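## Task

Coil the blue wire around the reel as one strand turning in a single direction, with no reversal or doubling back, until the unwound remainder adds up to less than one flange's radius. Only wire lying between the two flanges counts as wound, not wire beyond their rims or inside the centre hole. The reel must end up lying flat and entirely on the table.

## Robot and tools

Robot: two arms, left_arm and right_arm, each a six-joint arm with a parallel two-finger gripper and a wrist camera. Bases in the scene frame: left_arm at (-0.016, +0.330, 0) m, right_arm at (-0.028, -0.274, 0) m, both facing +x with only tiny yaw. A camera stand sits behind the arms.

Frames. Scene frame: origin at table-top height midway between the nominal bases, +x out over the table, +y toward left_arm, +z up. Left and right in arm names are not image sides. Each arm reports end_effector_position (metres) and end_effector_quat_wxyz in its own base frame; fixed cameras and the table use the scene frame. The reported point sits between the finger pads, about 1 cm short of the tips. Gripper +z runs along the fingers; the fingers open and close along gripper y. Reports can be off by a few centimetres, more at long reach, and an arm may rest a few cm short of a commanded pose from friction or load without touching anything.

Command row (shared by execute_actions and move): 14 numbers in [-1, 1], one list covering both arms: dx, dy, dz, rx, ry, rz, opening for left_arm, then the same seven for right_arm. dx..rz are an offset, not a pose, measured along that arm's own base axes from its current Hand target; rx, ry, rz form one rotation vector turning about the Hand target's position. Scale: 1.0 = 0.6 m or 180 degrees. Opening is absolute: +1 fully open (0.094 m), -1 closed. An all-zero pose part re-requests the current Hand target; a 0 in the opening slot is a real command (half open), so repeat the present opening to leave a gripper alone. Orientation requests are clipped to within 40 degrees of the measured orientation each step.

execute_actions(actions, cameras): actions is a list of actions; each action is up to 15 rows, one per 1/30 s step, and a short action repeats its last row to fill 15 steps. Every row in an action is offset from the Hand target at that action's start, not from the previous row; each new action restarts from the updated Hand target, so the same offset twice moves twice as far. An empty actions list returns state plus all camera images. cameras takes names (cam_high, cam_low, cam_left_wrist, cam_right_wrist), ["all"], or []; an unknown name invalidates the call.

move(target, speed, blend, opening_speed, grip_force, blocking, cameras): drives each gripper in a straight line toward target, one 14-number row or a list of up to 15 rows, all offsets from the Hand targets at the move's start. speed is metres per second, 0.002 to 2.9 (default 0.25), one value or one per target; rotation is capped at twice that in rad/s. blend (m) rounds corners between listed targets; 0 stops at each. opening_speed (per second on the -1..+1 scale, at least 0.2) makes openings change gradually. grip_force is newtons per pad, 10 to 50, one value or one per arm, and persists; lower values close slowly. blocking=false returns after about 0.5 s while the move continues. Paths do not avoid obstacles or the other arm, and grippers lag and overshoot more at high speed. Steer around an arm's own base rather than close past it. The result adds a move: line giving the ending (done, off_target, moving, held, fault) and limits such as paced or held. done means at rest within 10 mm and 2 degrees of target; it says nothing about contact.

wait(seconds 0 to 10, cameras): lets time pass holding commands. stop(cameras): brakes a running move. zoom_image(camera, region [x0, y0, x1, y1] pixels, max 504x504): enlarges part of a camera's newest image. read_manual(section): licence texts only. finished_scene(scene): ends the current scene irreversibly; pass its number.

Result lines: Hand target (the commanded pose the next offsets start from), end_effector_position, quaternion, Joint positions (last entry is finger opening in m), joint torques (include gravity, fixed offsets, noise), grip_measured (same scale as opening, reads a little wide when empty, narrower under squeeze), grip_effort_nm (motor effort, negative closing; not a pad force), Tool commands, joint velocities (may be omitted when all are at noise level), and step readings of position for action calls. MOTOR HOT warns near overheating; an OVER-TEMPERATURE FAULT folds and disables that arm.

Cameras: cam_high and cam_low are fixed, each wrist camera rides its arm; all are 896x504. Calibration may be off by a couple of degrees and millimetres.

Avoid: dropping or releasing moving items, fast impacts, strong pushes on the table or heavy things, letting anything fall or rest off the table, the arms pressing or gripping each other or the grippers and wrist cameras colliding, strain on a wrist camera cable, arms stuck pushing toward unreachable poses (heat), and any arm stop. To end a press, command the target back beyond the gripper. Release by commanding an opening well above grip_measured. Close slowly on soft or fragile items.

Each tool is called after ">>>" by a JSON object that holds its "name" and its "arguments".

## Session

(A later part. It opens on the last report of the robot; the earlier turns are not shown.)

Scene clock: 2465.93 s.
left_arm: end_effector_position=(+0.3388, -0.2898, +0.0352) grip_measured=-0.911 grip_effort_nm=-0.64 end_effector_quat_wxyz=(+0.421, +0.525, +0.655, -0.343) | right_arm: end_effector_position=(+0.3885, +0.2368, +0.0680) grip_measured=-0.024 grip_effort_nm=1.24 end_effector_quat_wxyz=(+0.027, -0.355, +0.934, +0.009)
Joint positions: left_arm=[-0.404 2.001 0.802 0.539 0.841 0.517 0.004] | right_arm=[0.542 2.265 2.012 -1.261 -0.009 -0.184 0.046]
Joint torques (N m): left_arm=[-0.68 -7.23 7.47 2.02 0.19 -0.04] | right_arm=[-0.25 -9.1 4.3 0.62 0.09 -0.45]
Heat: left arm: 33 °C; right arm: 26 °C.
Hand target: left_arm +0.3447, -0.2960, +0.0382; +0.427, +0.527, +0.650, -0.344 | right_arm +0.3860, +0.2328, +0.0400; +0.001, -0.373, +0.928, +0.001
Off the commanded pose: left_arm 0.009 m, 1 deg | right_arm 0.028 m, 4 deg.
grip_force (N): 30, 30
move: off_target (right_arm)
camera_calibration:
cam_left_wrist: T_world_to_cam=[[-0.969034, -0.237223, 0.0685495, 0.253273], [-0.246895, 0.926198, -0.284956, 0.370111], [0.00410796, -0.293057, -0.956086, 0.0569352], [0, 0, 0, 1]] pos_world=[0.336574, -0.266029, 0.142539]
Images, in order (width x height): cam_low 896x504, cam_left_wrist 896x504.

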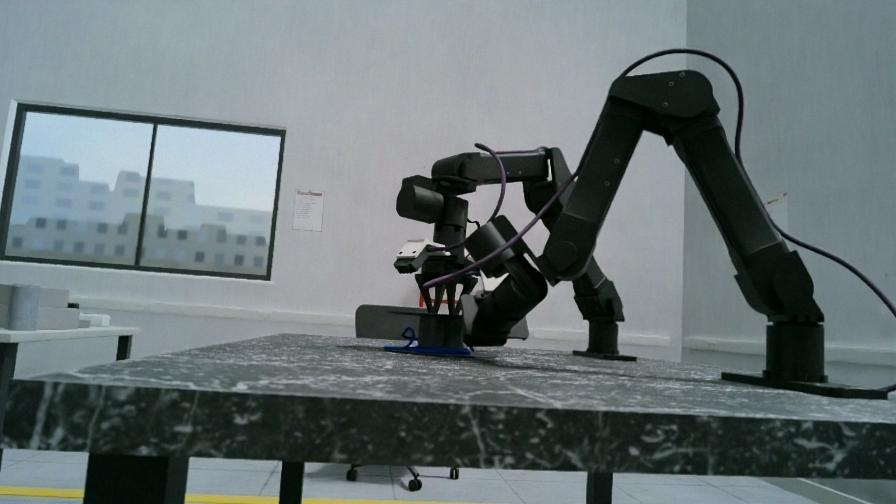

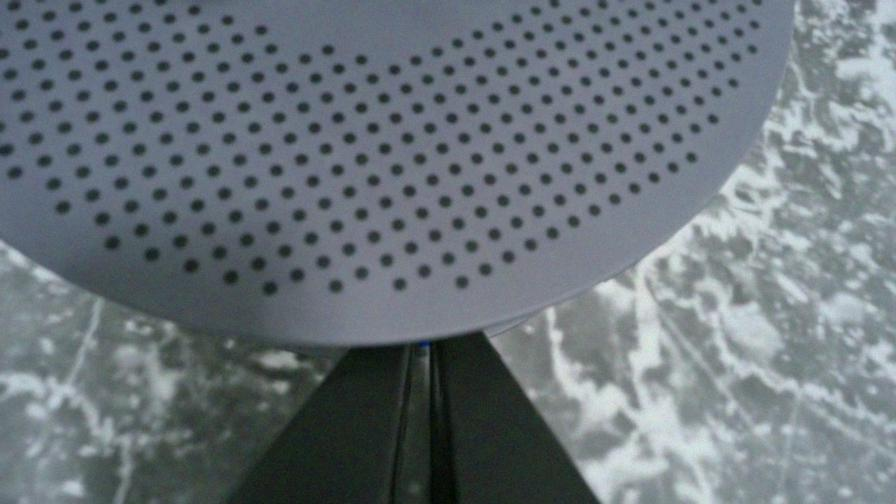

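>>> {"name": "move", "arguments": {"target": [0, 0, 0, 0, 0, 0, -0.72, 0, 0, 0, 0, 0, 0, 0.0], "speed": 0.08, "opening_speed": 0.2, "cameras": ["cam_low"]}}

>>> {"name": "zoom_image", "arguments": {"camera": "cam_low", "region": [410, 310, 530, 370]}}

>>> {"name": "move", "arguments": {"target": [-0.02, 0.0967, 0.0467, 0, 0, 0, -0.72, 0, 0, 0, 0, 0, 0, 0.0], "speed": 0.08, "cameras": ["cam_left_wrist", "cam_low"]}}

>>> {"name": "zoom_image", "arguments": {"camera": "cam_low", "region": [370, 300, 530, 370]}}

Scene clock: 2474.23 s.
left_arm: end_effector_position=(+0.3388, -0.2898, +0.0352) grip_measured=-0.722 grip_effort_nm=0.15 end_effector_quat_wxyz=(+0.421, +0.525, +0.655, -0.343) | right_arm: end_effector_position=(+0.3885, +0.2368, +0.0680) grip_measured=-0.024 grip_effort_nm=1.24 end_effector_quat_wxyz=(+0.027, -0.355, +0.934, +0.009)
Joint positions: left_arm=[-0.404 2.001 0.802 0.539 0.841 0.517 0.013] | right_arm=[0.542 2.265 2.012 -1.261 -0.009 -0.184 0.046]
Joint torques (N m): left_arm=[-0.69 -7.27 7.49 2.02 0.19 -0.02] | right_arm=[-0.17 -9.06 4.15 0.56 0.09 -0.48]
Heat: left arm: 33 °C; right arm: 26 °C.
Hand target: left_arm +0.3447, -0.2960, +0.0382; +0.427, +0.527, +0.650, -0.344 | right_arm +0.3860, +0.2328, +0.0400; +0.001, -0.373, +0.928, +0.000
Off the commanded pose: left_arm 0.009 m, 1 deg | right_arm 0.028 m, 4 deg.
grip_force (N): 30, 30
move: off_target (right_arm)
Images, in order (width x height): cam_low 896x504.

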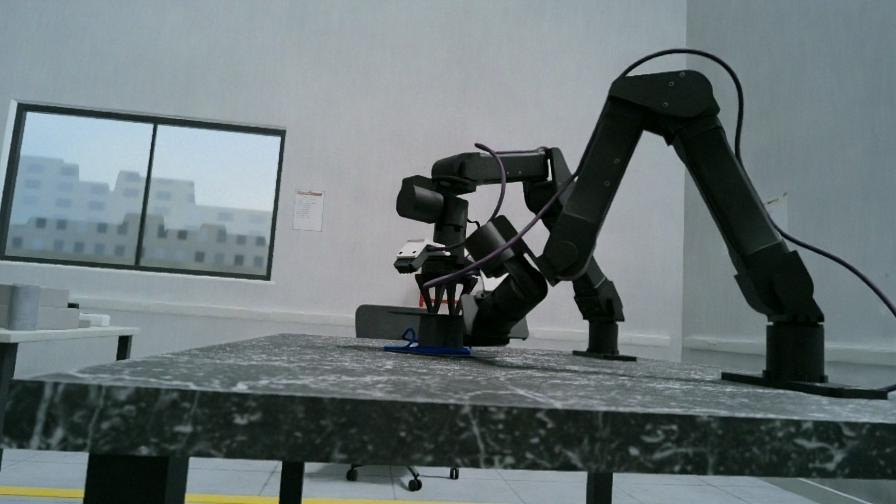

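Scaled by 4.200 from the camera's 896x504 image, which has a finer 1280x720 frame.

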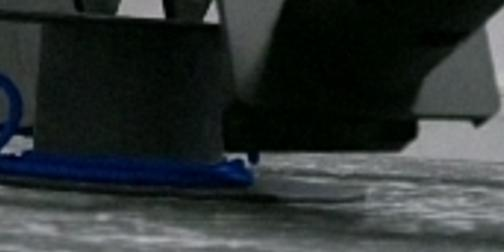

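Scene clock: 2475.87 s.
left_arm: end_effector_position=(+0.3391, -0.2390, +0.0593) grip_measured=-0.722 grip_effort_nm=0.15 end_effector_quat_wxyz=(+0.425, +0.524, +0.657, -0.337) | right_arm: end_effector_position=(+0.3885, +0.2368, +0.0680) grip_measured=-0.024 grip_effort_nm=1.25 end_effector_quat_wxyz=(+0.027, -0.355, +0.934, +0.009)
Joint positions: left_arm=[-0.259 1.859 0.771 0.318 0.937 0.666 0.013] | right_arm=[0.542 2.265 2.012 -1.261 -0.009 -0.184 0.046]
Joint torques (N m): left_arm=[0.35 -9.5 4.18 1.69 0.48 0.16] | right_arm=[-0.24 -9.05 4.22 0.62 0.1 -0.47]
Heat: left arm: 33 °C; right arm: 26 °C.
Hand target: left_arm +0.3327, -0.2380, +0.0662; +0.427, +0.527, +0.649, -0.344 | right_arm +0.3860, +0.2328, +0.0400; +0.001, -0.373, +0.928, +0.000
Off the commanded pose: left_arm 0.009 m, 1 deg | right_arm 0.028 m, 4 deg.
grip_force (N): 30, 30
move: off_target (right_arm)
camera_calibration:
cam_left_wrist: T_world_to_cam=[[-0.966825, -0.248555, 0.0589021, 0.261088], [-0.254964, 0.924973, -0.281813, 0.332283], [0.015563, -0.287482, -0.95766, 0.092394], [0, 0, 0, 1]] pos_world=[0.335709, -0.215897, 0.166745]
Images, in order (width x height): cam_low 896x504, cam_left_wrist 896x504.

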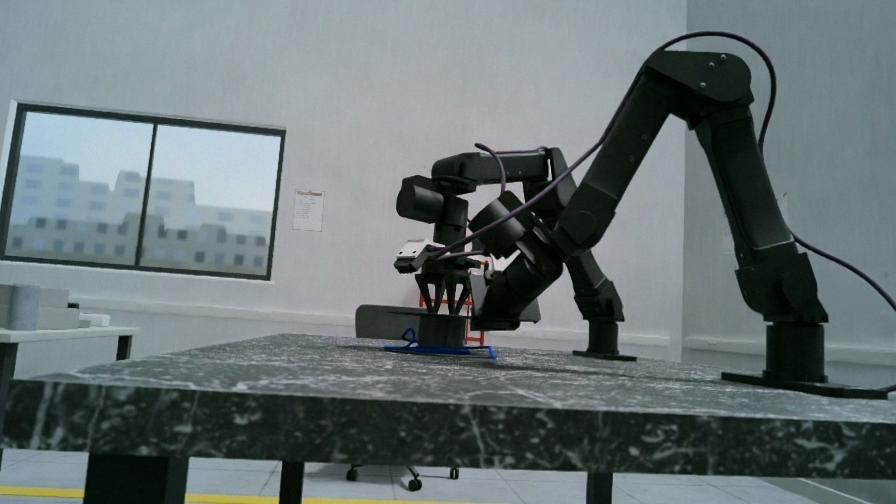

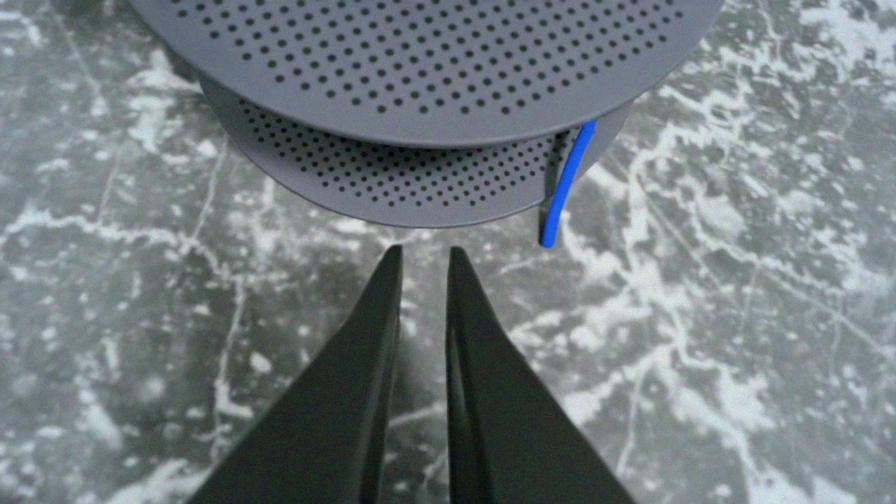

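Scaled by 3.150 from the camera's 896x504 image, which has a finer 1280x720 frame.

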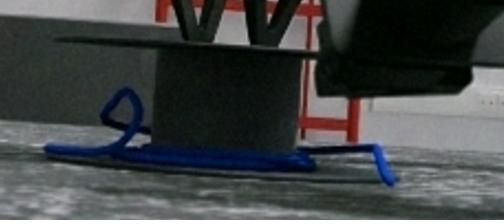

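>>> {"name": "move", "arguments": {"target": [0, 0.02, 0.01, 0, 0, 0, -0.72, 0, 0, 0, 0, 0, 0, -0.93], "speed": 0.15}}

>>> {"name": "move", "arguments": {"target": [[0, 0, 0, 0, 0, 0, -0.5, 0, 0, 0.1167, 0, 0, 0, -0.93], [0, 0, 0, 0, 0, 0, -0.5, 0, 0, 0.1167, 0, 0, -0.229, -0.93], [0, 0, 0, 0, 0, 0, -0.5, 0, 0, 0.1167, 0, 0, -0.458, -0.93], [0, 0, 0, 0, 0, 0, -0.5, 0, 0, 0.1167, 0, 0, -0.688, -0.93]], "speed": 0.3, "blend": [0.01, 0.05, 0.05, 0], "cameras": ["cam_right_wrist"]}}

Scene clock: 2541.30 s.
left_arm: end_effector_position=(+0.3368, -0.2267, +0.0628) grip_measured=-0.722 grip_effort_nm=0.15 end_effector_quat_wxyz=(+0.421, +0.524, +0.659, -0.338) | right_arm: end_effector_position=(+0.3883, +0.2356, +0.0547) grip_measured=-0.928 grip_effort_nm=-0.13 end_effector_quat_wxyz=(+0.016, -0.369, +0.929, +0.005)
Joint positions: left_arm=[-0.222 1.831 0.771 0.242 0.962 0.714 0.013] | right_arm=[0.542 2.292 2.005 -1.252 -0.004 -0.213 0.003]
Joint torques (N m): left_arm=[0.43 -9.39 4.81 1.57 0.5 0.12] | right_arm=[-0.23 -11.51 4.93 0.41 0.03 -0.13]
Heat: left arm: 33 °C; right arm: 26 °C.
Hand target: left_arm +0.3327, -0.2260, +0.0723; +0.427, +0.527, +0.649, -0.344 | right_arm +0.3861, +0.2329, +0.0400; +0.001, -0.373, +0.928, +0.000
Off the commanded pose: left_arm 0.010 m, 1 deg | right_arm 0.015 m, 2 deg.
grip_force (N): 30, 30
move: off_target (right_arm)

Scene clock: 2547.03 s.
left_arm: end_effector_position=(+0.3368, -0.2267, +0.0628) grip_measured=-0.502 grip_effort_nm=0.15 end_effector_quat_wxyz=(+0.421, +0.524, +0.659, -0.338) | right_arm: end_effector_position=(+0.3839, +0.2329, +0.1115) grip_measured=-0.928 grip_effort_nm=-0.14 end_effector_quat_wxyz=(+0.000, +0.638, +0.770, +0.005)
Joint positions: left_arm=[-0.222 1.831 0.771 0.242 0.962 0.715 0.023] | right_arm=[0.542 2.319 2.278 -1.521 -0.004 1.926 0.003]
Joint torques (N m): left_arm=[0.42 -9.36 4.79 1.57 0.52 0.11] | right_arm=[-0.09 -11.58 8.55 0.02 0.08 0.17]
Heat: left arm: 33 °C; right arm: 27 °C.
Hand target: left_arm +0.3328, -0.2260, +0.0722; +0.427, +0.527, +0.649, -0.344 | right_arm +0.3861, +0.2329, +0.1100; +0.001, +0.643, +0.766, -0.001
Off the commanded pose: left_arm 0.010 m, 1 deg | right_arm 0.003 m, 1 deg.
grip_force (N): 30, 30
move: done; blend cut to 0 m at target 1
camera_calibration:
cam_right_wrist: T_world_to_cam=[[-0.966587, -0.256254, -0.00656782, 0.427645], [-0.174213, 0.637902, 0.750154, -0.157847], [-0.188041, 0.726234, -0.66123, 0.0895107], [0, 0, 0, 1]] pos_world=[0.402688, 0.145271, 0.180405]
Images, in order (width x height): cam_right_wrist 896x504.

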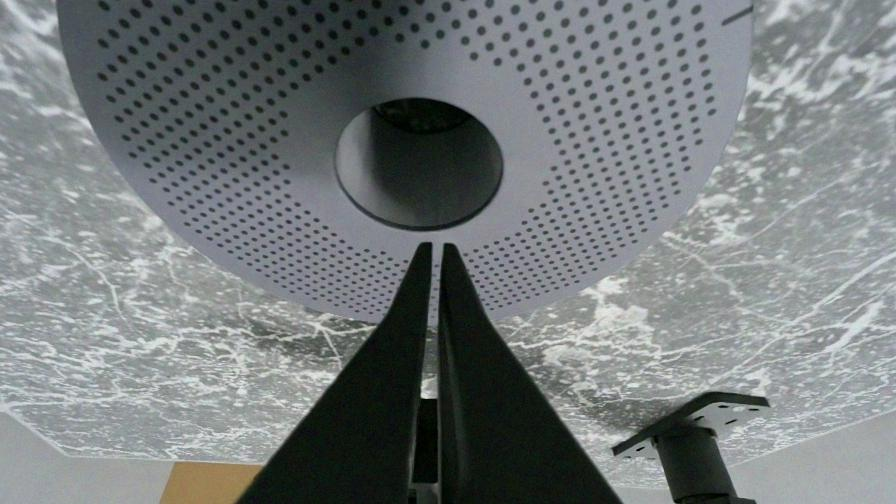

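>>> {"name": "move", "arguments": {"target": [[0, 0, 0, 0, 0, 0, -0.5, 0.0042, -0.003, 0, 0, 0, 0, -0.93], [0, 0, 0, 0, 0, 0, -0.5, 0.0042, -0.003, -0.1167, 0, 0, 0, -0.93]], "speed": 0.15, "blend": [0.01, 0]}}

>>> {"name": "move", "arguments": {"target": [0, 0, 0, 0, 0, 0, -0.5, 0, 0, 0, 0, 0, 0, 0.0], "speed": 0.15}}

>>> {"name": "move", "arguments": {"target": [[0, 0, 0, 0, 0, 0, -0.5, 0, 0, 0, 0, 0, 0.222, 0.0], [0, 0, 0, 0, 0, 0, -0.5, 0, 0, 0, 0, 0, 0.444, 0.0], [0, 0, 0, 0, 0, 0, -0.5, 0, 0, 0, 0, 0, 0.667, 0.0]], "blend": [0.05, 0.05, 0], "speed": 0.15, "cameras": ["cam_left_wrist", "cam_low"]}}

Scene clock: 2558.43 s.
left_arm: end_effector_position=(+0.3368, -0.2267, +0.0628) grip_measured=-0.502 grip_effort_nm=0.15 end_effector_quat_wxyz=(+0.421, +0.524, +0.659, -0.338) | right_arm: end_effector_position=(+0.3883, +0.2358, +0.0467) grip_measured=-0.928 grip_effort_nm=-0.13 end_effector_quat_wxyz=(+0.000, +0.638, +0.770, +0.006)
Joint positions: left_arm=[-0.222 1.831 0.771 0.242 0.962 0.715 0.023] | right_arm=[0.542 2.32 2.022 -1.261 -0.004 1.927 0.003]
Joint torques (N m): left_arm=[0.42 -9.4 4.79 1.58 0.51 0.11] | right_arm=[-0.73 -13.3 4.96 0.34 0.06 0.08]
Heat: left arm: 33 °C; right arm: 28 °C.
Hand target: left_arm +0.3328, -0.2260, +0.0722; +0.427, +0.527, +0.649, -0.344 | right_arm +0.3887, +0.2311, +0.0401; +0.001, +0.643, +0.766, -0.001
Off the commanded pose: left_arm 0.010 m, 1 deg | right_arm 0.008 m, 1 deg.
grip_force (N): 30, 30
move: done; blend cut to 0.0016 m at target 1

Scene clock: 2558.93 s.
left_arm: end_effector_position=(+0.3368, -0.2267, +0.0628) grip_measured=-0.502 grip_effort_nm=0.15 end_effector_quat_wxyz=(+0.421, +0.524, +0.659, -0.338) | right_arm: end_effector_position=(+0.3895, +0.2368, +0.0685) grip_measured=-0.022 grip_effort_nm=1.18 end_effector_quat_wxyz=(+0.006, +0.638, +0.770, +0.026)
Joint positions: left_arm=[-0.222 1.831 0.771 0.242 0.962 0.715 0.023] | right_arm=[0.542 2.274 2.029 -1.274 -0.006 1.926 0.046]
Joint torques (N m): left_arm=[0.4 -9.36 4.79 1.58 0.5 0.12] | right_arm=[-0.66 -9.14 3.99 0.59 0.11 0.08]
Heat: left arm: 33 °C; right arm: 28 °C.
Hand target: left_arm +0.3328, -0.2260, +0.0722; +0.427, +0.527, +0.649, -0.344 | right_arm +0.3886, +0.2311, +0.0400; +0.001, +0.643, +0.766, -0.001
Off the commanded pose: left_arm 0.010 m, 1 deg | right_arm 0.029 m, 3 deg.
grip_force (N): 30, 30
move: off_target (right_arm)

Scene clock: 2566.43 s.
left_arm: end_effector_position=(+0.3368, -0.2267, +0.0628) grip_measured=-0.502 grip_effort_nm=0.15 end_effector_quat_wxyz=(+0.421, +0.524, +0.659, -0.338) | right_arm: end_effector_position=(+0.3908, +0.2365, +0.0689) grip_measured=-0.019 grip_effort_nm=1.00 end_effector_quat_wxyz=(+0.026, -0.320, +0.947, +0.014)
Joint positions: left_arm=[-0.222 1.831 0.771 0.242 0.962 0.715 0.023] | right_arm=[0.536 2.273 2.029 -1.27 -0.016 -0.115 0.046]
Joint torques (N m): left_arm=[0.44 -9.39 4.82 1.58 0.51 0.12] | right_arm=[-0.27 -9.26 3.79 0.63 0.18 -0.55]
Heat: left arm: 33 °C; right arm: 28 °C.
Hand target: left_arm +0.3328, -0.2260, +0.0722; +0.427, +0.527, +0.649, -0.344 | right_arm +0.3887, +0.2311, +0.0400; +0.001, -0.342, +0.940, +0.000
Off the commanded pose: left_arm 0.010 m, 1 deg | right_arm 0.029 m, 4 deg.
grip_force (N): 30, 30
move: off_target (right_arm)
camera_calibration:
cam_left_wrist: T_world_to_cam=[[-0.966794, -0.247133, 0.0650713, 0.261559], [-0.255429, 0.926431, -0.276552, 0.321567], [0.00806111, -0.28399, -0.958793, 0.10276], [0, 0, 0, 1]] pos_world=[0.334183, -0.204087, 0.170435]
Images, in order (width x height): cam_low 896x504, cam_left_wrist 896x504.

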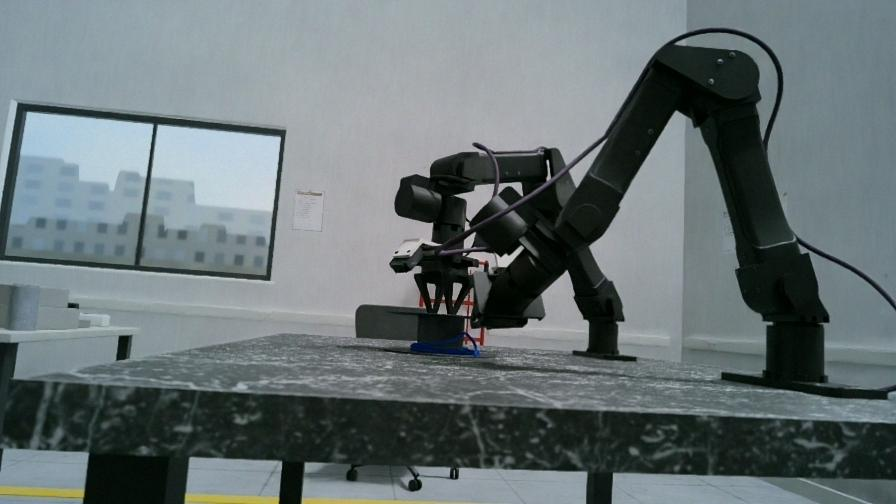

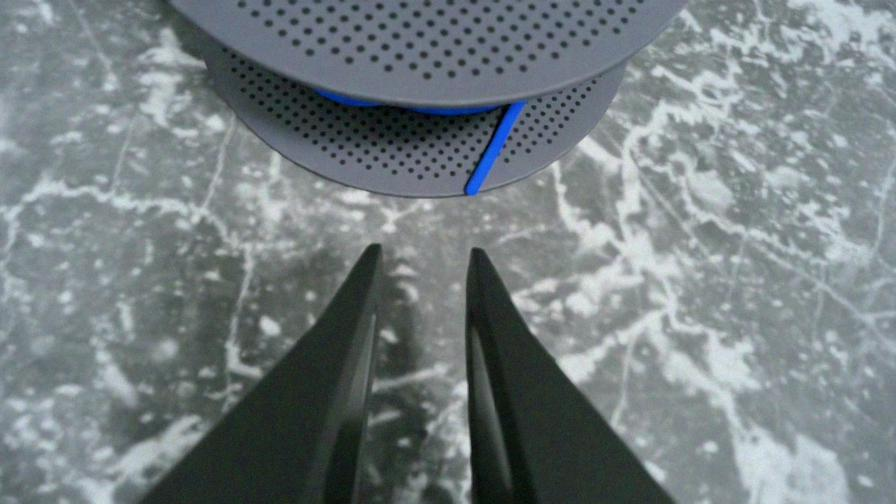

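>>> {"name": "move", "arguments": {"target": [-0.0175, -0.0533, -0.0353, 0.0326, 0.0069, -0.0278, -0.4, 0, 0, 0, 0, 0, 0, 0.0], "speed": 0.12, "cameras": ["cam_left_wrist"]}}

Scene clock: 2594.13 s.
left_arm: end_effector_position=(+0.3171, -0.2541, +0.0483) grip_measured=-0.402 grip_effort_nm=0.15 end_effector_quat_wxyz=(+0.375, +0.567, +0.652, -0.334) | right_arm: end_effector_position=(+0.3908, +0.2365, +0.0689) grip_measured=-0.019 grip_effort_nm=1.00 end_effector_quat_wxyz=(+0.026, -0.320, +0.947, +0.014)
Joint positions: left_arm=[-0.324 1.85 0.822 0.11 0.898 0.785 0.028] | right_arm=[0.536 2.273 2.029 -1.27 -0.016 -0.115 0.046]
Joint torques (N m): left_arm=[-0.4 -6.63 8.12 1.44 0.34 0.1] | right_arm=[-0.03 -9.43 3.89 0.59 0.16 -0.6]
Heat: left arm: 34 °C; right arm: 28 °C.
Hand target: left_arm +0.3222, -0.2580, +0.0511; +0.377, +0.572, +0.647, -0.334 | right_arm +0.3887, +0.2311, +0.0400; +0.001, -0.342, +0.940, +0.000
Off the commanded pose: left_arm 0.007 m, 1 deg | right_arm 0.030 m, 4 deg.
grip_force (N): 30, 30
move: off_target (right_arm)
camera_calibration:
cam_left_wrist: T_world_to_cam=[[-0.984162, -0.16321, 0.0691939, 0.263462], [-0.173637, 0.966152, -0.19079, 0.317826], [-0.0357129, -0.199783, -0.979189, 0.117517], [0, 0, 0, 1]] pos_world=[0.318672, -0.240591, 0.157479]
Images, in order (width x height): cam_left_wrist 896x504.

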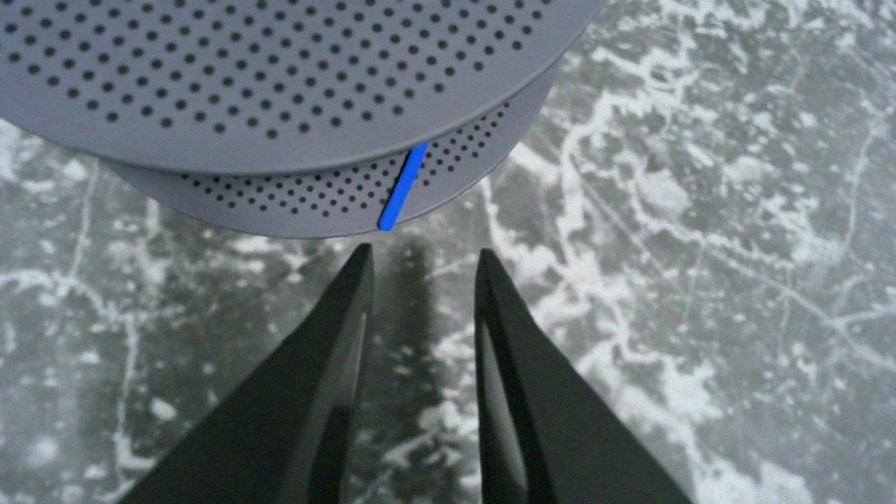

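>>> {"name": "move", "arguments": {"target": [0.0175, -0.0443, -0.046, 0, 0, 0, -0.4, 0, 0, 0, 0, 0, 0, 0.0], "speed": 0.08, "cameras": ["cam_left_wrist"]}}

Scene clock: 2609.17 s.
left_arm: end_effector_position=(+0.3200, -0.2752, +0.0201) grip_measured=-0.402 grip_effort_nm=0.15 end_effector_quat_wxyz=(+0.359, +0.566, +0.658, -0.344) | right_arm: end_effector_position=(+0.3915, +0.2356, +0.0693) grip_measured=-0.018 grip_effort_nm=0.97 end_effector_quat_wxyz=(+0.027, -0.324, +0.946, +0.013)
Joint positions: left_arm=[-0.379 1.976 0.856 0.211 0.874 0.723 0.028] | right_arm=[0.534 2.273 2.029 -1.27 -0.014 -0.126 0.046]
Joint torques (N m): left_arm=[-1.09 -6.58 8.03 2.14 0.15 0.02] | right_arm=[-0.16 -9.33 3.92 0.61 0.13 -0.45]
Heat: left arm: 33 °C; right arm: 28 °C.
Hand target: left_arm +0.3328, -0.2845, +0.0234; +0.377, +0.572, +0.647, -0.334 | right_arm +0.3887, +0.2310, +0.0400; +0.001, -0.342, +0.940, +0.000
Off the commanded pose: left_arm 0.016 m, 3 deg | right_arm 0.030 m, 4 deg.
grip_force (N): 30, 30
move: off_target (left_arm, right_arm)
camera_calibration:
cam_left_wrist: T_world_to_cam=[[-0.982391, -0.154646, 0.104849, 0.265843], [-0.171382, 0.96935, -0.176039, 0.333179], [-0.0744117, -0.190908, -0.978783, 0.100496], [0, 0, 0, 1]] pos_world=[0.32574, -0.26267, 0.129143]
Images, in order (width x height): cam_left_wrist 896x504.

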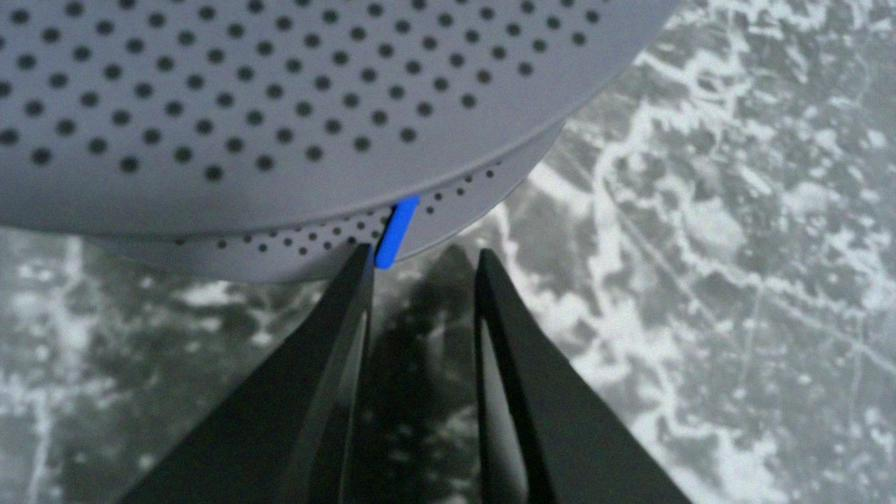

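>>> {"name": "move", "arguments": {"target": [[0.0, 0.025, 0.022, 0, 0, 0, -0.4, 0, 0, 0, 0, 0, 0, 0.0], [0.0035, -0.0033, 0.015, 0, 0, 0, -0.4, 0, 0, 0, 0, 0, 0, 0.0]], "speed": 0.08, "cameras": ["cam_left_wrist", "cam_low"]}}

Scene clock: 2617.20 s.
left_arm: end_effector_position=(+0.3265, -0.2808, +0.0253) grip_measured=-0.402 grip_effort_nm=0.15 end_effector_quat_wxyz=(+0.365, +0.570, +0.655, -0.336) | right_arm: end_effector_position=(+0.3915, +0.2356, +0.0693) grip_measured=-0.018 grip_effort_nm=0.97 end_effector_quat_wxyz=(+0.027, -0.324, +0.946, +0.013)
Joint positions: left_arm=[-0.391 1.975 0.883 0.206 0.857 0.72 0.028] | right_arm=[0.534 2.273 2.029 -1.27 -0.014 -0.126 0.046]
Joint torques (N m): left_arm=[-0.38 -7.97 7.69 1.79 0.28 -0.08] | right_arm=[-0.29 -9.33 3.84 0.62 0.13 -0.47]
Heat: left arm: 34 °C; right arm: 27 °C.
Hand target: left_arm +0.3349, -0.2865, +0.0324; +0.377, +0.572, +0.647, -0.334 | right_arm +0.3886, +0.2310, +0.0400; +0.001, -0.342, +0.940, +0.000
Off the commanded pose: left_arm 0.012 m, 2 deg | right_arm 0.030 m, 4 deg.
grip_force (N): 30, 30
move: off_target (left_arm, right_arm)
camera_calibration:
cam_left_wrist: T_world_to_cam=[[-0.984444, -0.155392, 0.0819939, 0.271793], [-0.167768, 0.969991, -0.175986, 0.339688], [-0.0521866, -0.187004, -0.980972, 0.0989495], [0, 0, 0, 1]] pos_world=[0.329718, -0.268756, 0.134562]
Images, in order (width x height): cam_low 896x504, cam_left_wrist 896x504.

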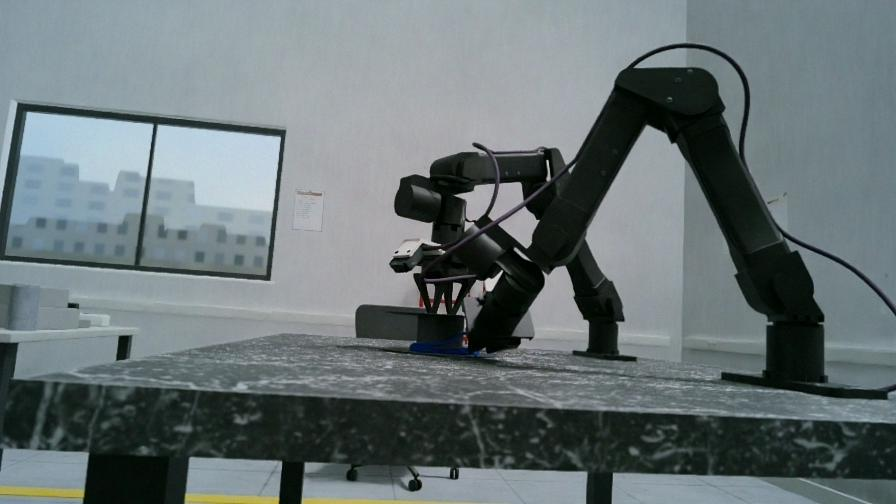

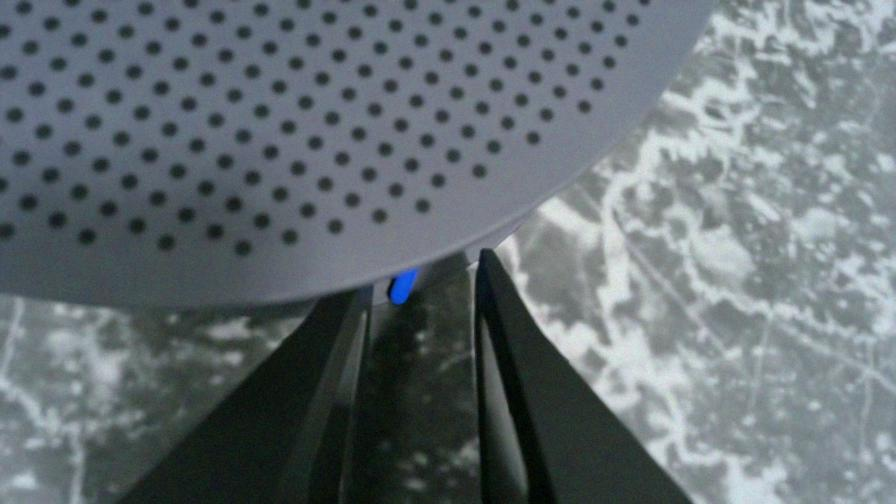

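>>> {"name": "move", "arguments": {"target": [0.006, -0.001, -0.016, 0, 0, 0, -0.4, 0, 0, 0, 0, 0, 0, 0.0], "speed": 0.06, "cameras": ["cam_left_wrist", "cam_low"]}}

>>> {"name": "zoom_image", "arguments": {"camera": "cam_low", "region": [410, 310, 530, 370]}}

Scene clock: 2625.20 s.
left_arm: end_effector_position=(+0.3320, -0.2832, +0.0219) grip_measured=-0.402 grip_effort_nm=0.15 end_effector_quat_wxyz=(+0.373, +0.571, +0.651, -0.334) | right_arm: end_effector_position=(+0.3915, +0.2356, +0.0693) grip_measured=-0.018 grip_effort_nm=0.97 end_effector_quat_wxyz=(+0.027, -0.324, +0.946, +0.013)
Joint positions: left_arm=[-0.391 2.003 0.893 0.242 0.857 0.719 0.028] | right_arm=[0.534 2.273 2.029 -1.27 -0.014 -0.126 0.046]
Joint torques (N m): left_arm=[-0.2 -7.19 7.49 1.77 0.28 0] | right_arm=[-0.32 -9.22 3.89 0.63 0.12 -0.45]
Heat: left arm: 34 °C; right arm: 27 °C.
Hand target: left_arm +0.3385, -0.2871, +0.0228; +0.377, +0.572, +0.647, -0.334 | right_arm +0.3886, +0.2310, +0.0400; +0.001, -0.342, +0.940, +0.000
Off the commanded pose: left_arm 0.008 m, 1 deg | right_arm 0.030 m, 4 deg.
grip_force (N): 30, 30
move: off_target (right_arm)
camera_calibration:
cam_left_wrist: T_world_to_cam=[[-0.985676, -0.154731, 0.067088, 0.278098], [-0.164726, 0.9686, -0.186226, 0.341041], [-0.0361665, -0.194609, -0.980214, 0.0879661], [0, 0, 0, 1]] pos_world=[0.333474, -0.270182, 0.131079]
Images, in order (width x height): cam_low 896x504, cam_left_wrist 896x504.

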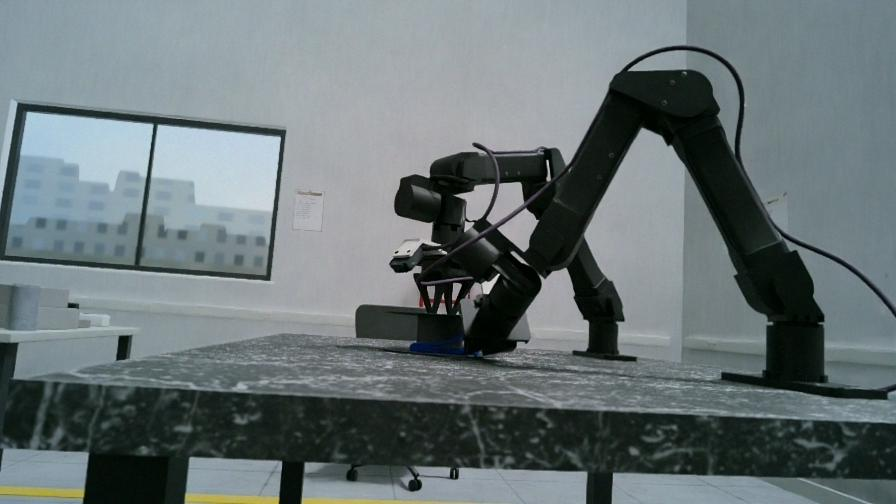

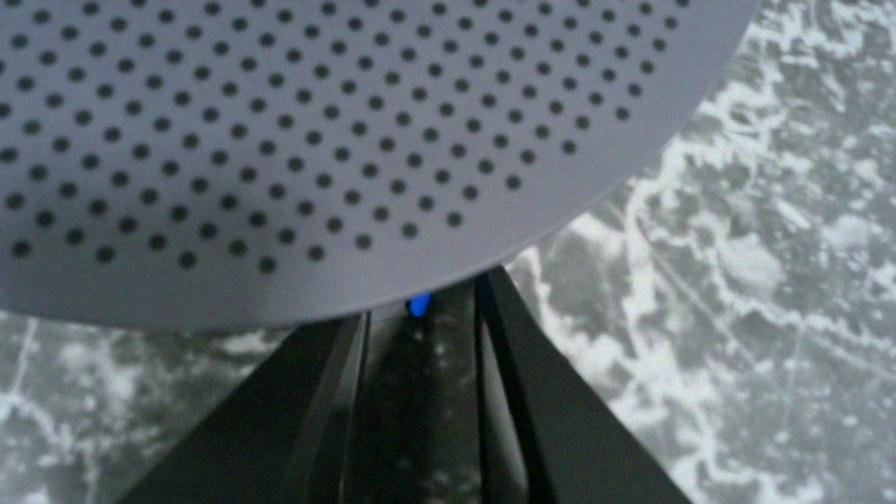

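Scaled by 4.200 from the camera's 896x504 image, which has a finer 1280x720 frame.

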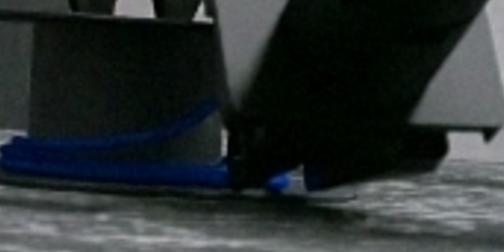

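>>> {"name": "move", "arguments": {"target": [0.0, -0.002, -0.008, 0, 0, 0, -0.4, 0, 0, 0, 0, 0, 0, 0.0], "speed": 0.06}}

>>> {"name": "move", "arguments": {"target": [0.0, 0, 0, 0, 0, 0, -0.97, 0, 0, 0, 0, 0, 0, 0.0], "speed": 0.06, "opening_speed": 0.3, "cameras": ["cam_left_wrist", "cam_low"]}}

>>> {"name": "zoom_image", "arguments": {"camera": "cam_low", "region": [410, 310, 530, 370]}}

Scene clock: 2632.37 s.
left_arm: end_effector_position=(+0.3353, -0.2846, +0.0214) grip_measured=-0.402 grip_effort_nm=0.15 end_effector_quat_wxyz=(+0.381, +0.573, +0.645, -0.331) | right_arm: end_effector_position=(+0.3915, +0.2356, +0.0693) grip_measured=-0.018 grip_effort_nm=0.97 end_effector_quat_wxyz=(+0.027, -0.324, +0.946, +0.013)
Joint positions: left_arm=[-0.391 2.015 0.893 0.275 0.858 0.719 0.028] | right_arm=[0.534 2.273 2.029 -1.27 -0.014 -0.126 0.046]
Joint torques (N m): left_arm=[-0.47 -7.02 7.24 1.59 0.25 -0.04] | right_arm=[-0.18 -9.14 3.96 0.62 0.15 -0.47]
Heat: left arm: 34 °C; right arm: 27 °C.
Hand target: left_arm +0.3384, -0.2883, +0.0180; +0.377, +0.572, +0.647, -0.334 | right_arm +0.3886, +0.2310, +0.0400; +0.001, -0.342, +0.940, +0.000
Off the commanded pose: left_arm 0.006 m, 1 deg | right_arm 0.030 m, 4 deg.
grip_force (N): 30, 30
move: off_target (right_arm)

Scene clock: 2634.47 s.
left_arm: end_effector_position=(+0.3359, -0.2848, +0.0214) grip_measured=-0.919 grip_effort_nm=-0.62 end_effector_quat_wxyz=(+0.383, +0.573, +0.645, -0.331) | right_arm: end_effector_position=(+0.3915, +0.2356, +0.0693) grip_measured=-0.018 grip_effort_nm=0.97 end_effector_quat_wxyz=(+0.027, -0.324, +0.946, +0.013)
Joint positions: left_arm=[-0.391 2.016 0.893 0.28 0.858 0.718 0.004] | right_arm=[0.534 2.273 2.029 -1.27 -0.014 -0.126 0.046]
Joint torques (N m): left_arm=[-0.5 -7.08 7.21 1.62 0.26 -0.04] | right_arm=[-0.13 -9.2 3.82 0.61 0.15 -0.43]
Heat: left arm: 34 °C; right arm: 27 °C.
Hand target: left_arm +0.3384, -0.2883, +0.0180; +0.377, +0.572, +0.647, -0.334 | right_arm +0.3886, +0.2310, +0.0400; +0.001, -0.342, +0.940, +0.000
Off the commanded pose: left_arm 0.005 m, 1 deg | right_arm 0.030 m, 4 deg.
grip_force (N): 30, 30
move: off_target (right_arm)
camera_calibration:
cam_left_wrist: T_world_to_cam=[[-0.986955, -0.154259, 0.0460911, 0.282693], [-0.16041, 0.966631, -0.199734, 0.34156], [-0.0137424, -0.204522, -0.978765, 0.0769477], [0, 0, 0, 1]] pos_world=[0.334852, -0.270817, 0.130505]
Images, in order (width x height): cam_low 896x504, cam_left_wrist 896x504.

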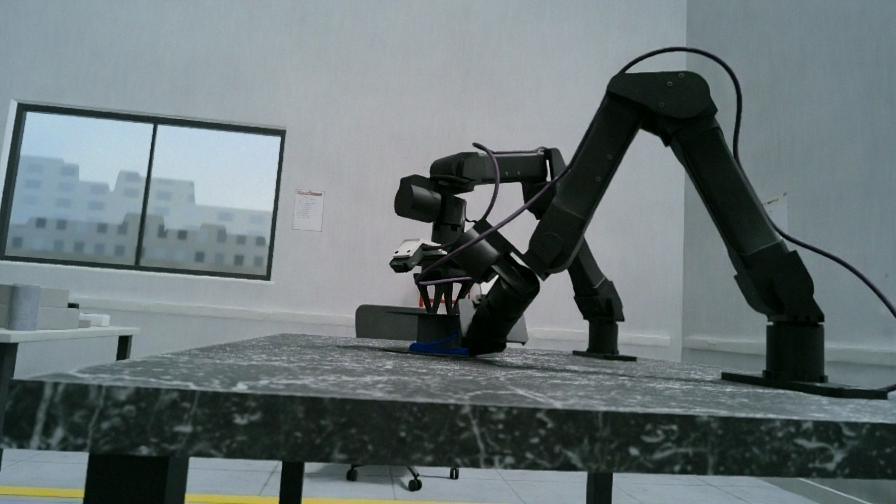

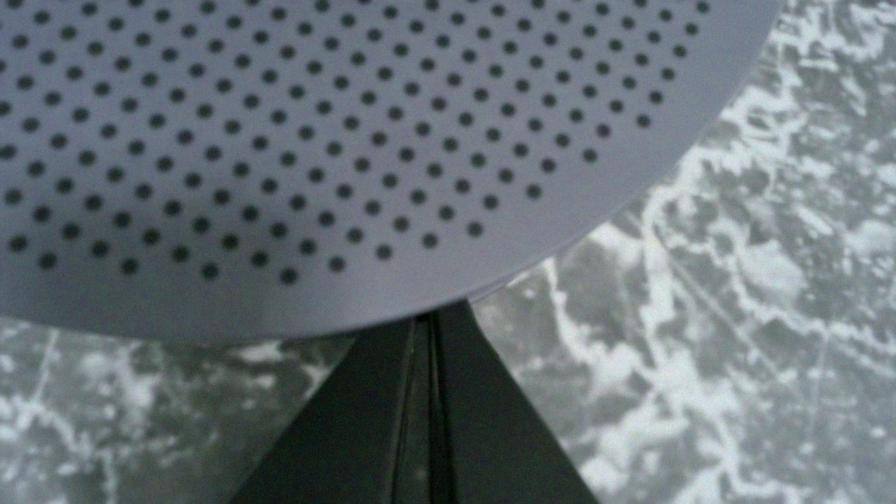

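Scaled by 4.200 from the camera's 896x504 image, which has a finer 1280x720 frame.

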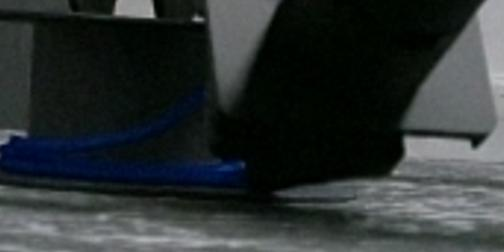

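>>> {"name": "move", "arguments": {"target": [-0.0077, 0.0577, 0.0325, 0, 0, 0, -0.97, 0, 0, 0, 0, 0, 0, 0.0], "speed": 0.06, "cameras": ["cam_left_wrist", "cam_low"]}}

>>> {"name": "zoom_image", "arguments": {"camera": "cam_low", "region": [410, 310, 530, 370]}}

Scene clock: 2640.80 s.
left_arm: end_effector_position=(+0.3368, -0.2538, +0.0261) grip_measured=-0.920 grip_effort_nm=-0.63 end_effector_quat_wxyz=(+0.369, +0.570, +0.657, -0.327) | right_arm: end_effector_position=(+0.3915, +0.2356, +0.0693) grip_measured=-0.018 grip_effort_nm=0.97 end_effector_quat_wxyz=(+0.027, -0.324, +0.946, +0.013)
Joint positions: left_arm=[-0.31 1.965 0.893 0.122 0.888 0.815 0.004] | right_arm=[0.534 2.273 2.029 -1.27 -0.014 -0.126 0.046]
Joint torques (N m): left_arm=[0.36 -10.4 4.72 1.48 0.54 0.1] | right_arm=[-0.18 -9.17 3.85 0.6 0.1 -0.46]
Heat: left arm: 34 °C; right arm: 27 °C.
Hand target: left_arm +0.3338, -0.2537, +0.0374; +0.377, +0.572, +0.647, -0.334 | right_arm +0.3886, +0.2310, +0.0400; +0.001, -0.342, +0.940, +0.000
Off the commanded pose: left_arm 0.012 m, 2 deg | right_arm 0.030 m, 4 deg.
grip_force (N): 30, 30
move: off_target (left_arm, right_arm)
camera_calibration:
cam_left_wrist: T_world_to_cam=[[-0.98342, -0.168435, 0.0671893, 0.282784], [-0.177644, 0.969242, -0.17033, 0.318354], [-0.0364333, -0.179442, -0.983094, 0.102073], [0, 0, 0, 1]] pos_world=[0.338368, -0.242615, 0.135572]
Images, in order (width x height): cam_low 896x504, cam_left_wrist 896x504.

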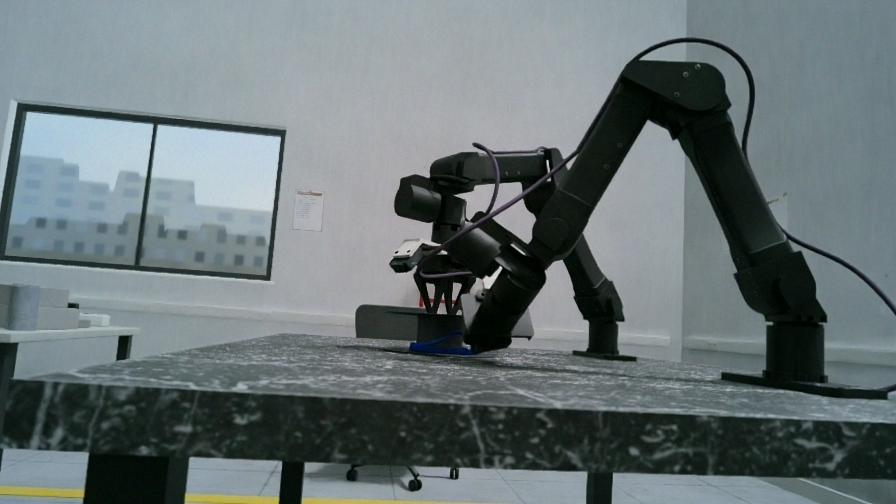

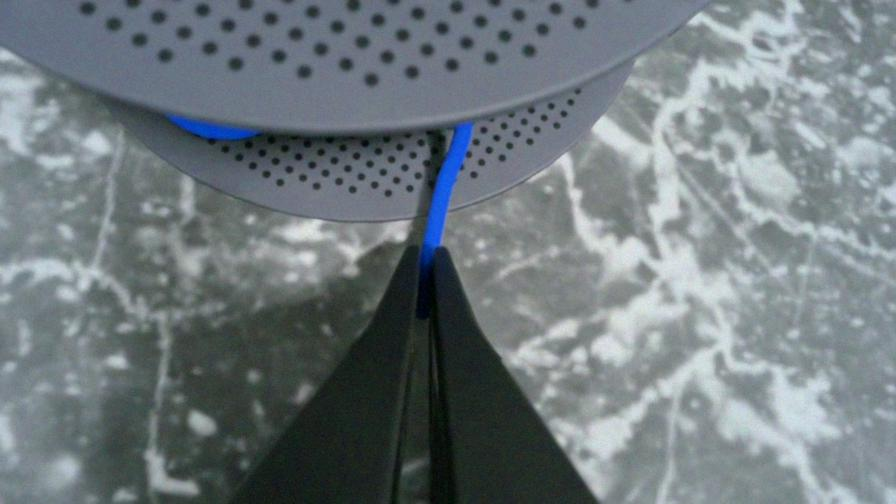

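Scaled by 4.200 from the camera's 896x504 image, which has a finer 1280x720 frame.

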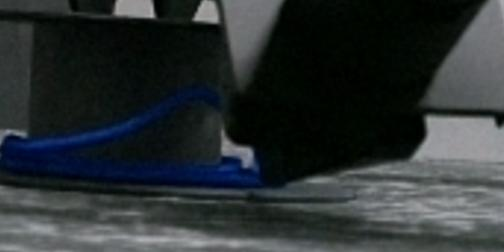

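>>> {"name": "move", "arguments": {"target": [[0.0, 0.0, 0.0, 0, 0, 0, -0.97, 0, 0, 0, 0, 0, -0.167, 0.0], [0.0, 0.0, 0.0, 0, 0, 0, -0.97, 0, 0, 0, 0, 0, -0.333, 0.0]], "blend": [0.05, 0], "speed": 0.1, "cameras": ["cam_left_wrist", "cam_low"]}}

>>> {"name": "zoom_image", "arguments": {"camera": "cam_low", "region": [370, 310, 530, 370]}}

Scene clock: 2653.63 s.
left_arm: end_effector_position=(+0.3367, -0.2538, +0.0260) grip_measured=-0.920 grip_effort_nm=-0.63 end_effector_quat_wxyz=(+0.369, +0.570, +0.657, -0.327) | right_arm: end_effector_position=(+0.3960, +0.2316, +0.0694) grip_measured=-0.018 grip_effort_nm=0.96 end_effector_quat_wxyz=(+0.031, +0.154, +0.987, +0.014)
Joint positions: left_arm=[-0.31 1.965 0.893 0.121 0.888 0.816 0.004] | right_arm=[0.534 2.273 2.029 -1.262 0.018 0.844 0.046]
Joint torques (N m): left_arm=[0.42 -10.4 4.71 1.44 0.54 0.12] | right_arm=[-0.01 -9.13 4.03 0.55 -0.17 0.46]
Heat: left arm: 33 °C; right arm: 27 °C.
Hand target: left_arm +0.3338, -0.2537, +0.0374; +0.377, +0.572, +0.647, -0.334 | right_arm +0.3886, +0.2311, +0.0400; +0.001, +0.173, +0.985, +0.000
Off the commanded pose: left_arm 0.012 m, 2 deg | right_arm 0.030 m, 4 deg.
grip_force (N): 30, 30
move: off_target (left_arm, right_arm)
camera_calibration:
cam_left_wrist: T_world_to_cam=[[-0.983488, -0.168015, 0.0672552, 0.282808], [-0.17723, 0.969372, -0.170022, 0.318169], [-0.0366291, -0.179134, -0.983143, 0.102118], [0, 0, 0, 1]] pos_world=[0.338268, -0.242615, 0.135472]
Images, in order (width x height): cam_low 896x504, cam_left_wrist 896x504.

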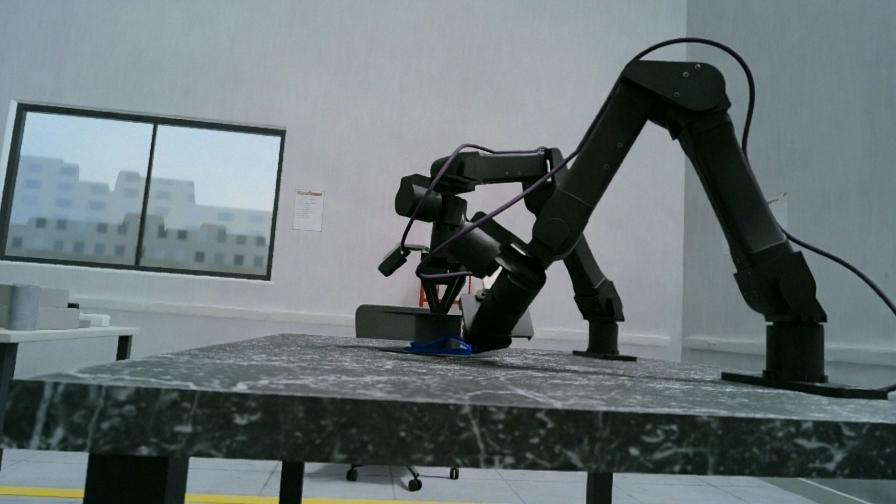

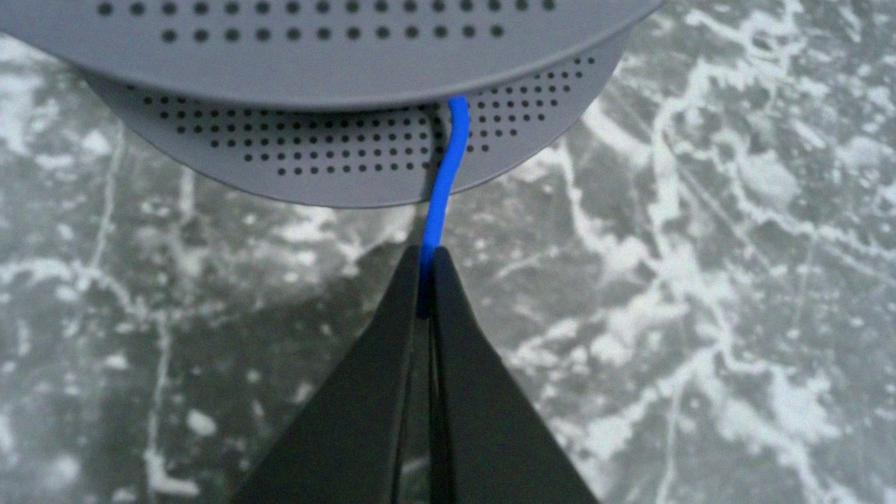

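Scaled by 3.150 from the camera's 896x504 image, which has a finer 1280x720 frame.

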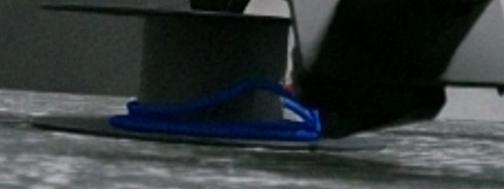

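>>> {"name": "move", "arguments": {"target": [[0.0, 0.0, 0.0, 0, 0, 0, -0.97, 0, 0, 0, 0, 0, -0.111, 0.0], [0.0, 0.0, 0.0, 0, 0, 0, -0.97, 0, 0, 0, 0, 0, -0.222, 0.0]], "blend": [0.05, 0], "speed": 0.1, "cameras": ["cam_left_wrist", "cam_low"]}}

>>> {"name": "zoom_image", "arguments": {"camera": "cam_low", "region": [370, 310, 530, 370]}}

Scene clock: 2664.30 s.
left_arm: end_effector_position=(+0.3367, -0.2538, +0.0260) grip_measured=-0.920 grip_effort_nm=-0.64 end_effector_quat_wxyz=(+0.369, +0.570, +0.657, -0.327) | right_arm: end_effector_position=(+0.3956, +0.2315, +0.0697) grip_measured=-0.017 grip_effort_nm=0.90 end_effector_quat_wxyz=(+0.024, +0.479, +0.877, +0.023)
Joint positions: left_arm=[-0.31 1.965 0.893 0.121 0.888 0.816 0.004] | right_arm=[0.534 2.272 2.029 -1.264 0.017 1.533 0.046]
Joint torques (N m): left_arm=[0.34 -10.41 4.74 1.43 0.54 0.11] | right_arm=[0.08 -9.09 4.22 0.52 -0.12 0.58]
Heat: left arm: 33 °C; right arm: 27 °C.
Hand target: left_arm +0.3338, -0.2537, +0.0374; +0.377, +0.572, +0.647, -0.334 | right_arm +0.3886, +0.2311, +0.0401; +0.001, +0.499, +0.867, +0.000
Off the commanded pose: left_arm 0.012 m, 2 deg | right_arm 0.030 m, 5 deg.
grip_force (N): 30, 30
move: off_target (left_arm, right_arm)
camera_calibration:
cam_left_wrist: T_world_to_cam=[[-0.983488, -0.168015, 0.0672552, 0.282808], [-0.17723, 0.969372, -0.170022, 0.318169], [-0.0366291, -0.179134, -0.983143, 0.102118], [0, 0, 0, 1]] pos_world=[0.338268, -0.242615, 0.135472]
Images, in order (width x height): cam_low 896x504, cam_left_wrist 896x504.

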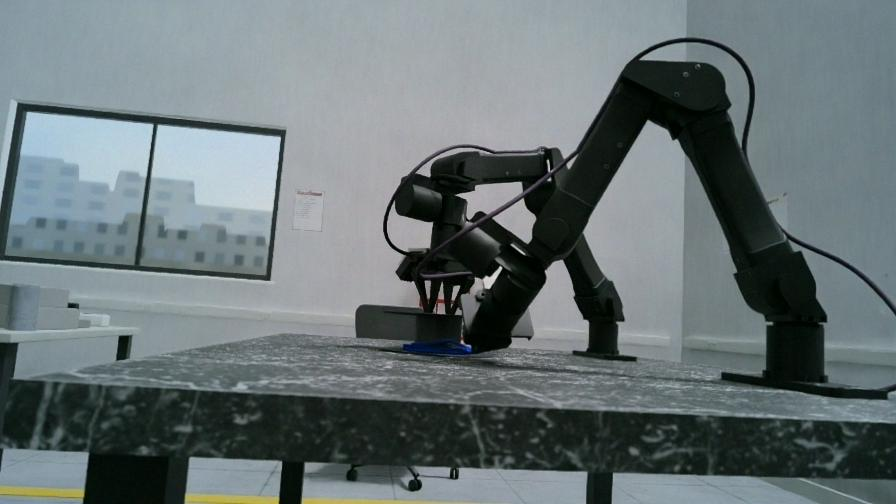

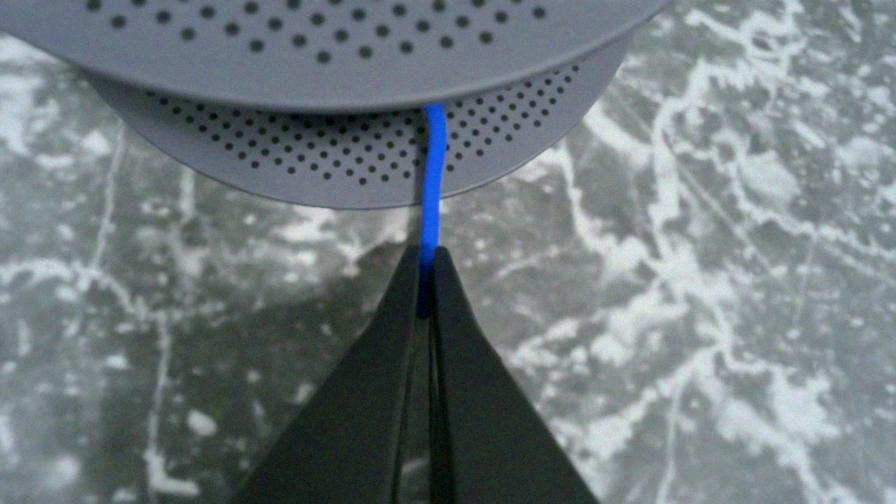

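Scaled by 3.150 from the camera's 896x504 image, which has a finer 1280x720 frame.

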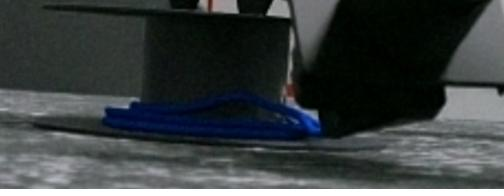

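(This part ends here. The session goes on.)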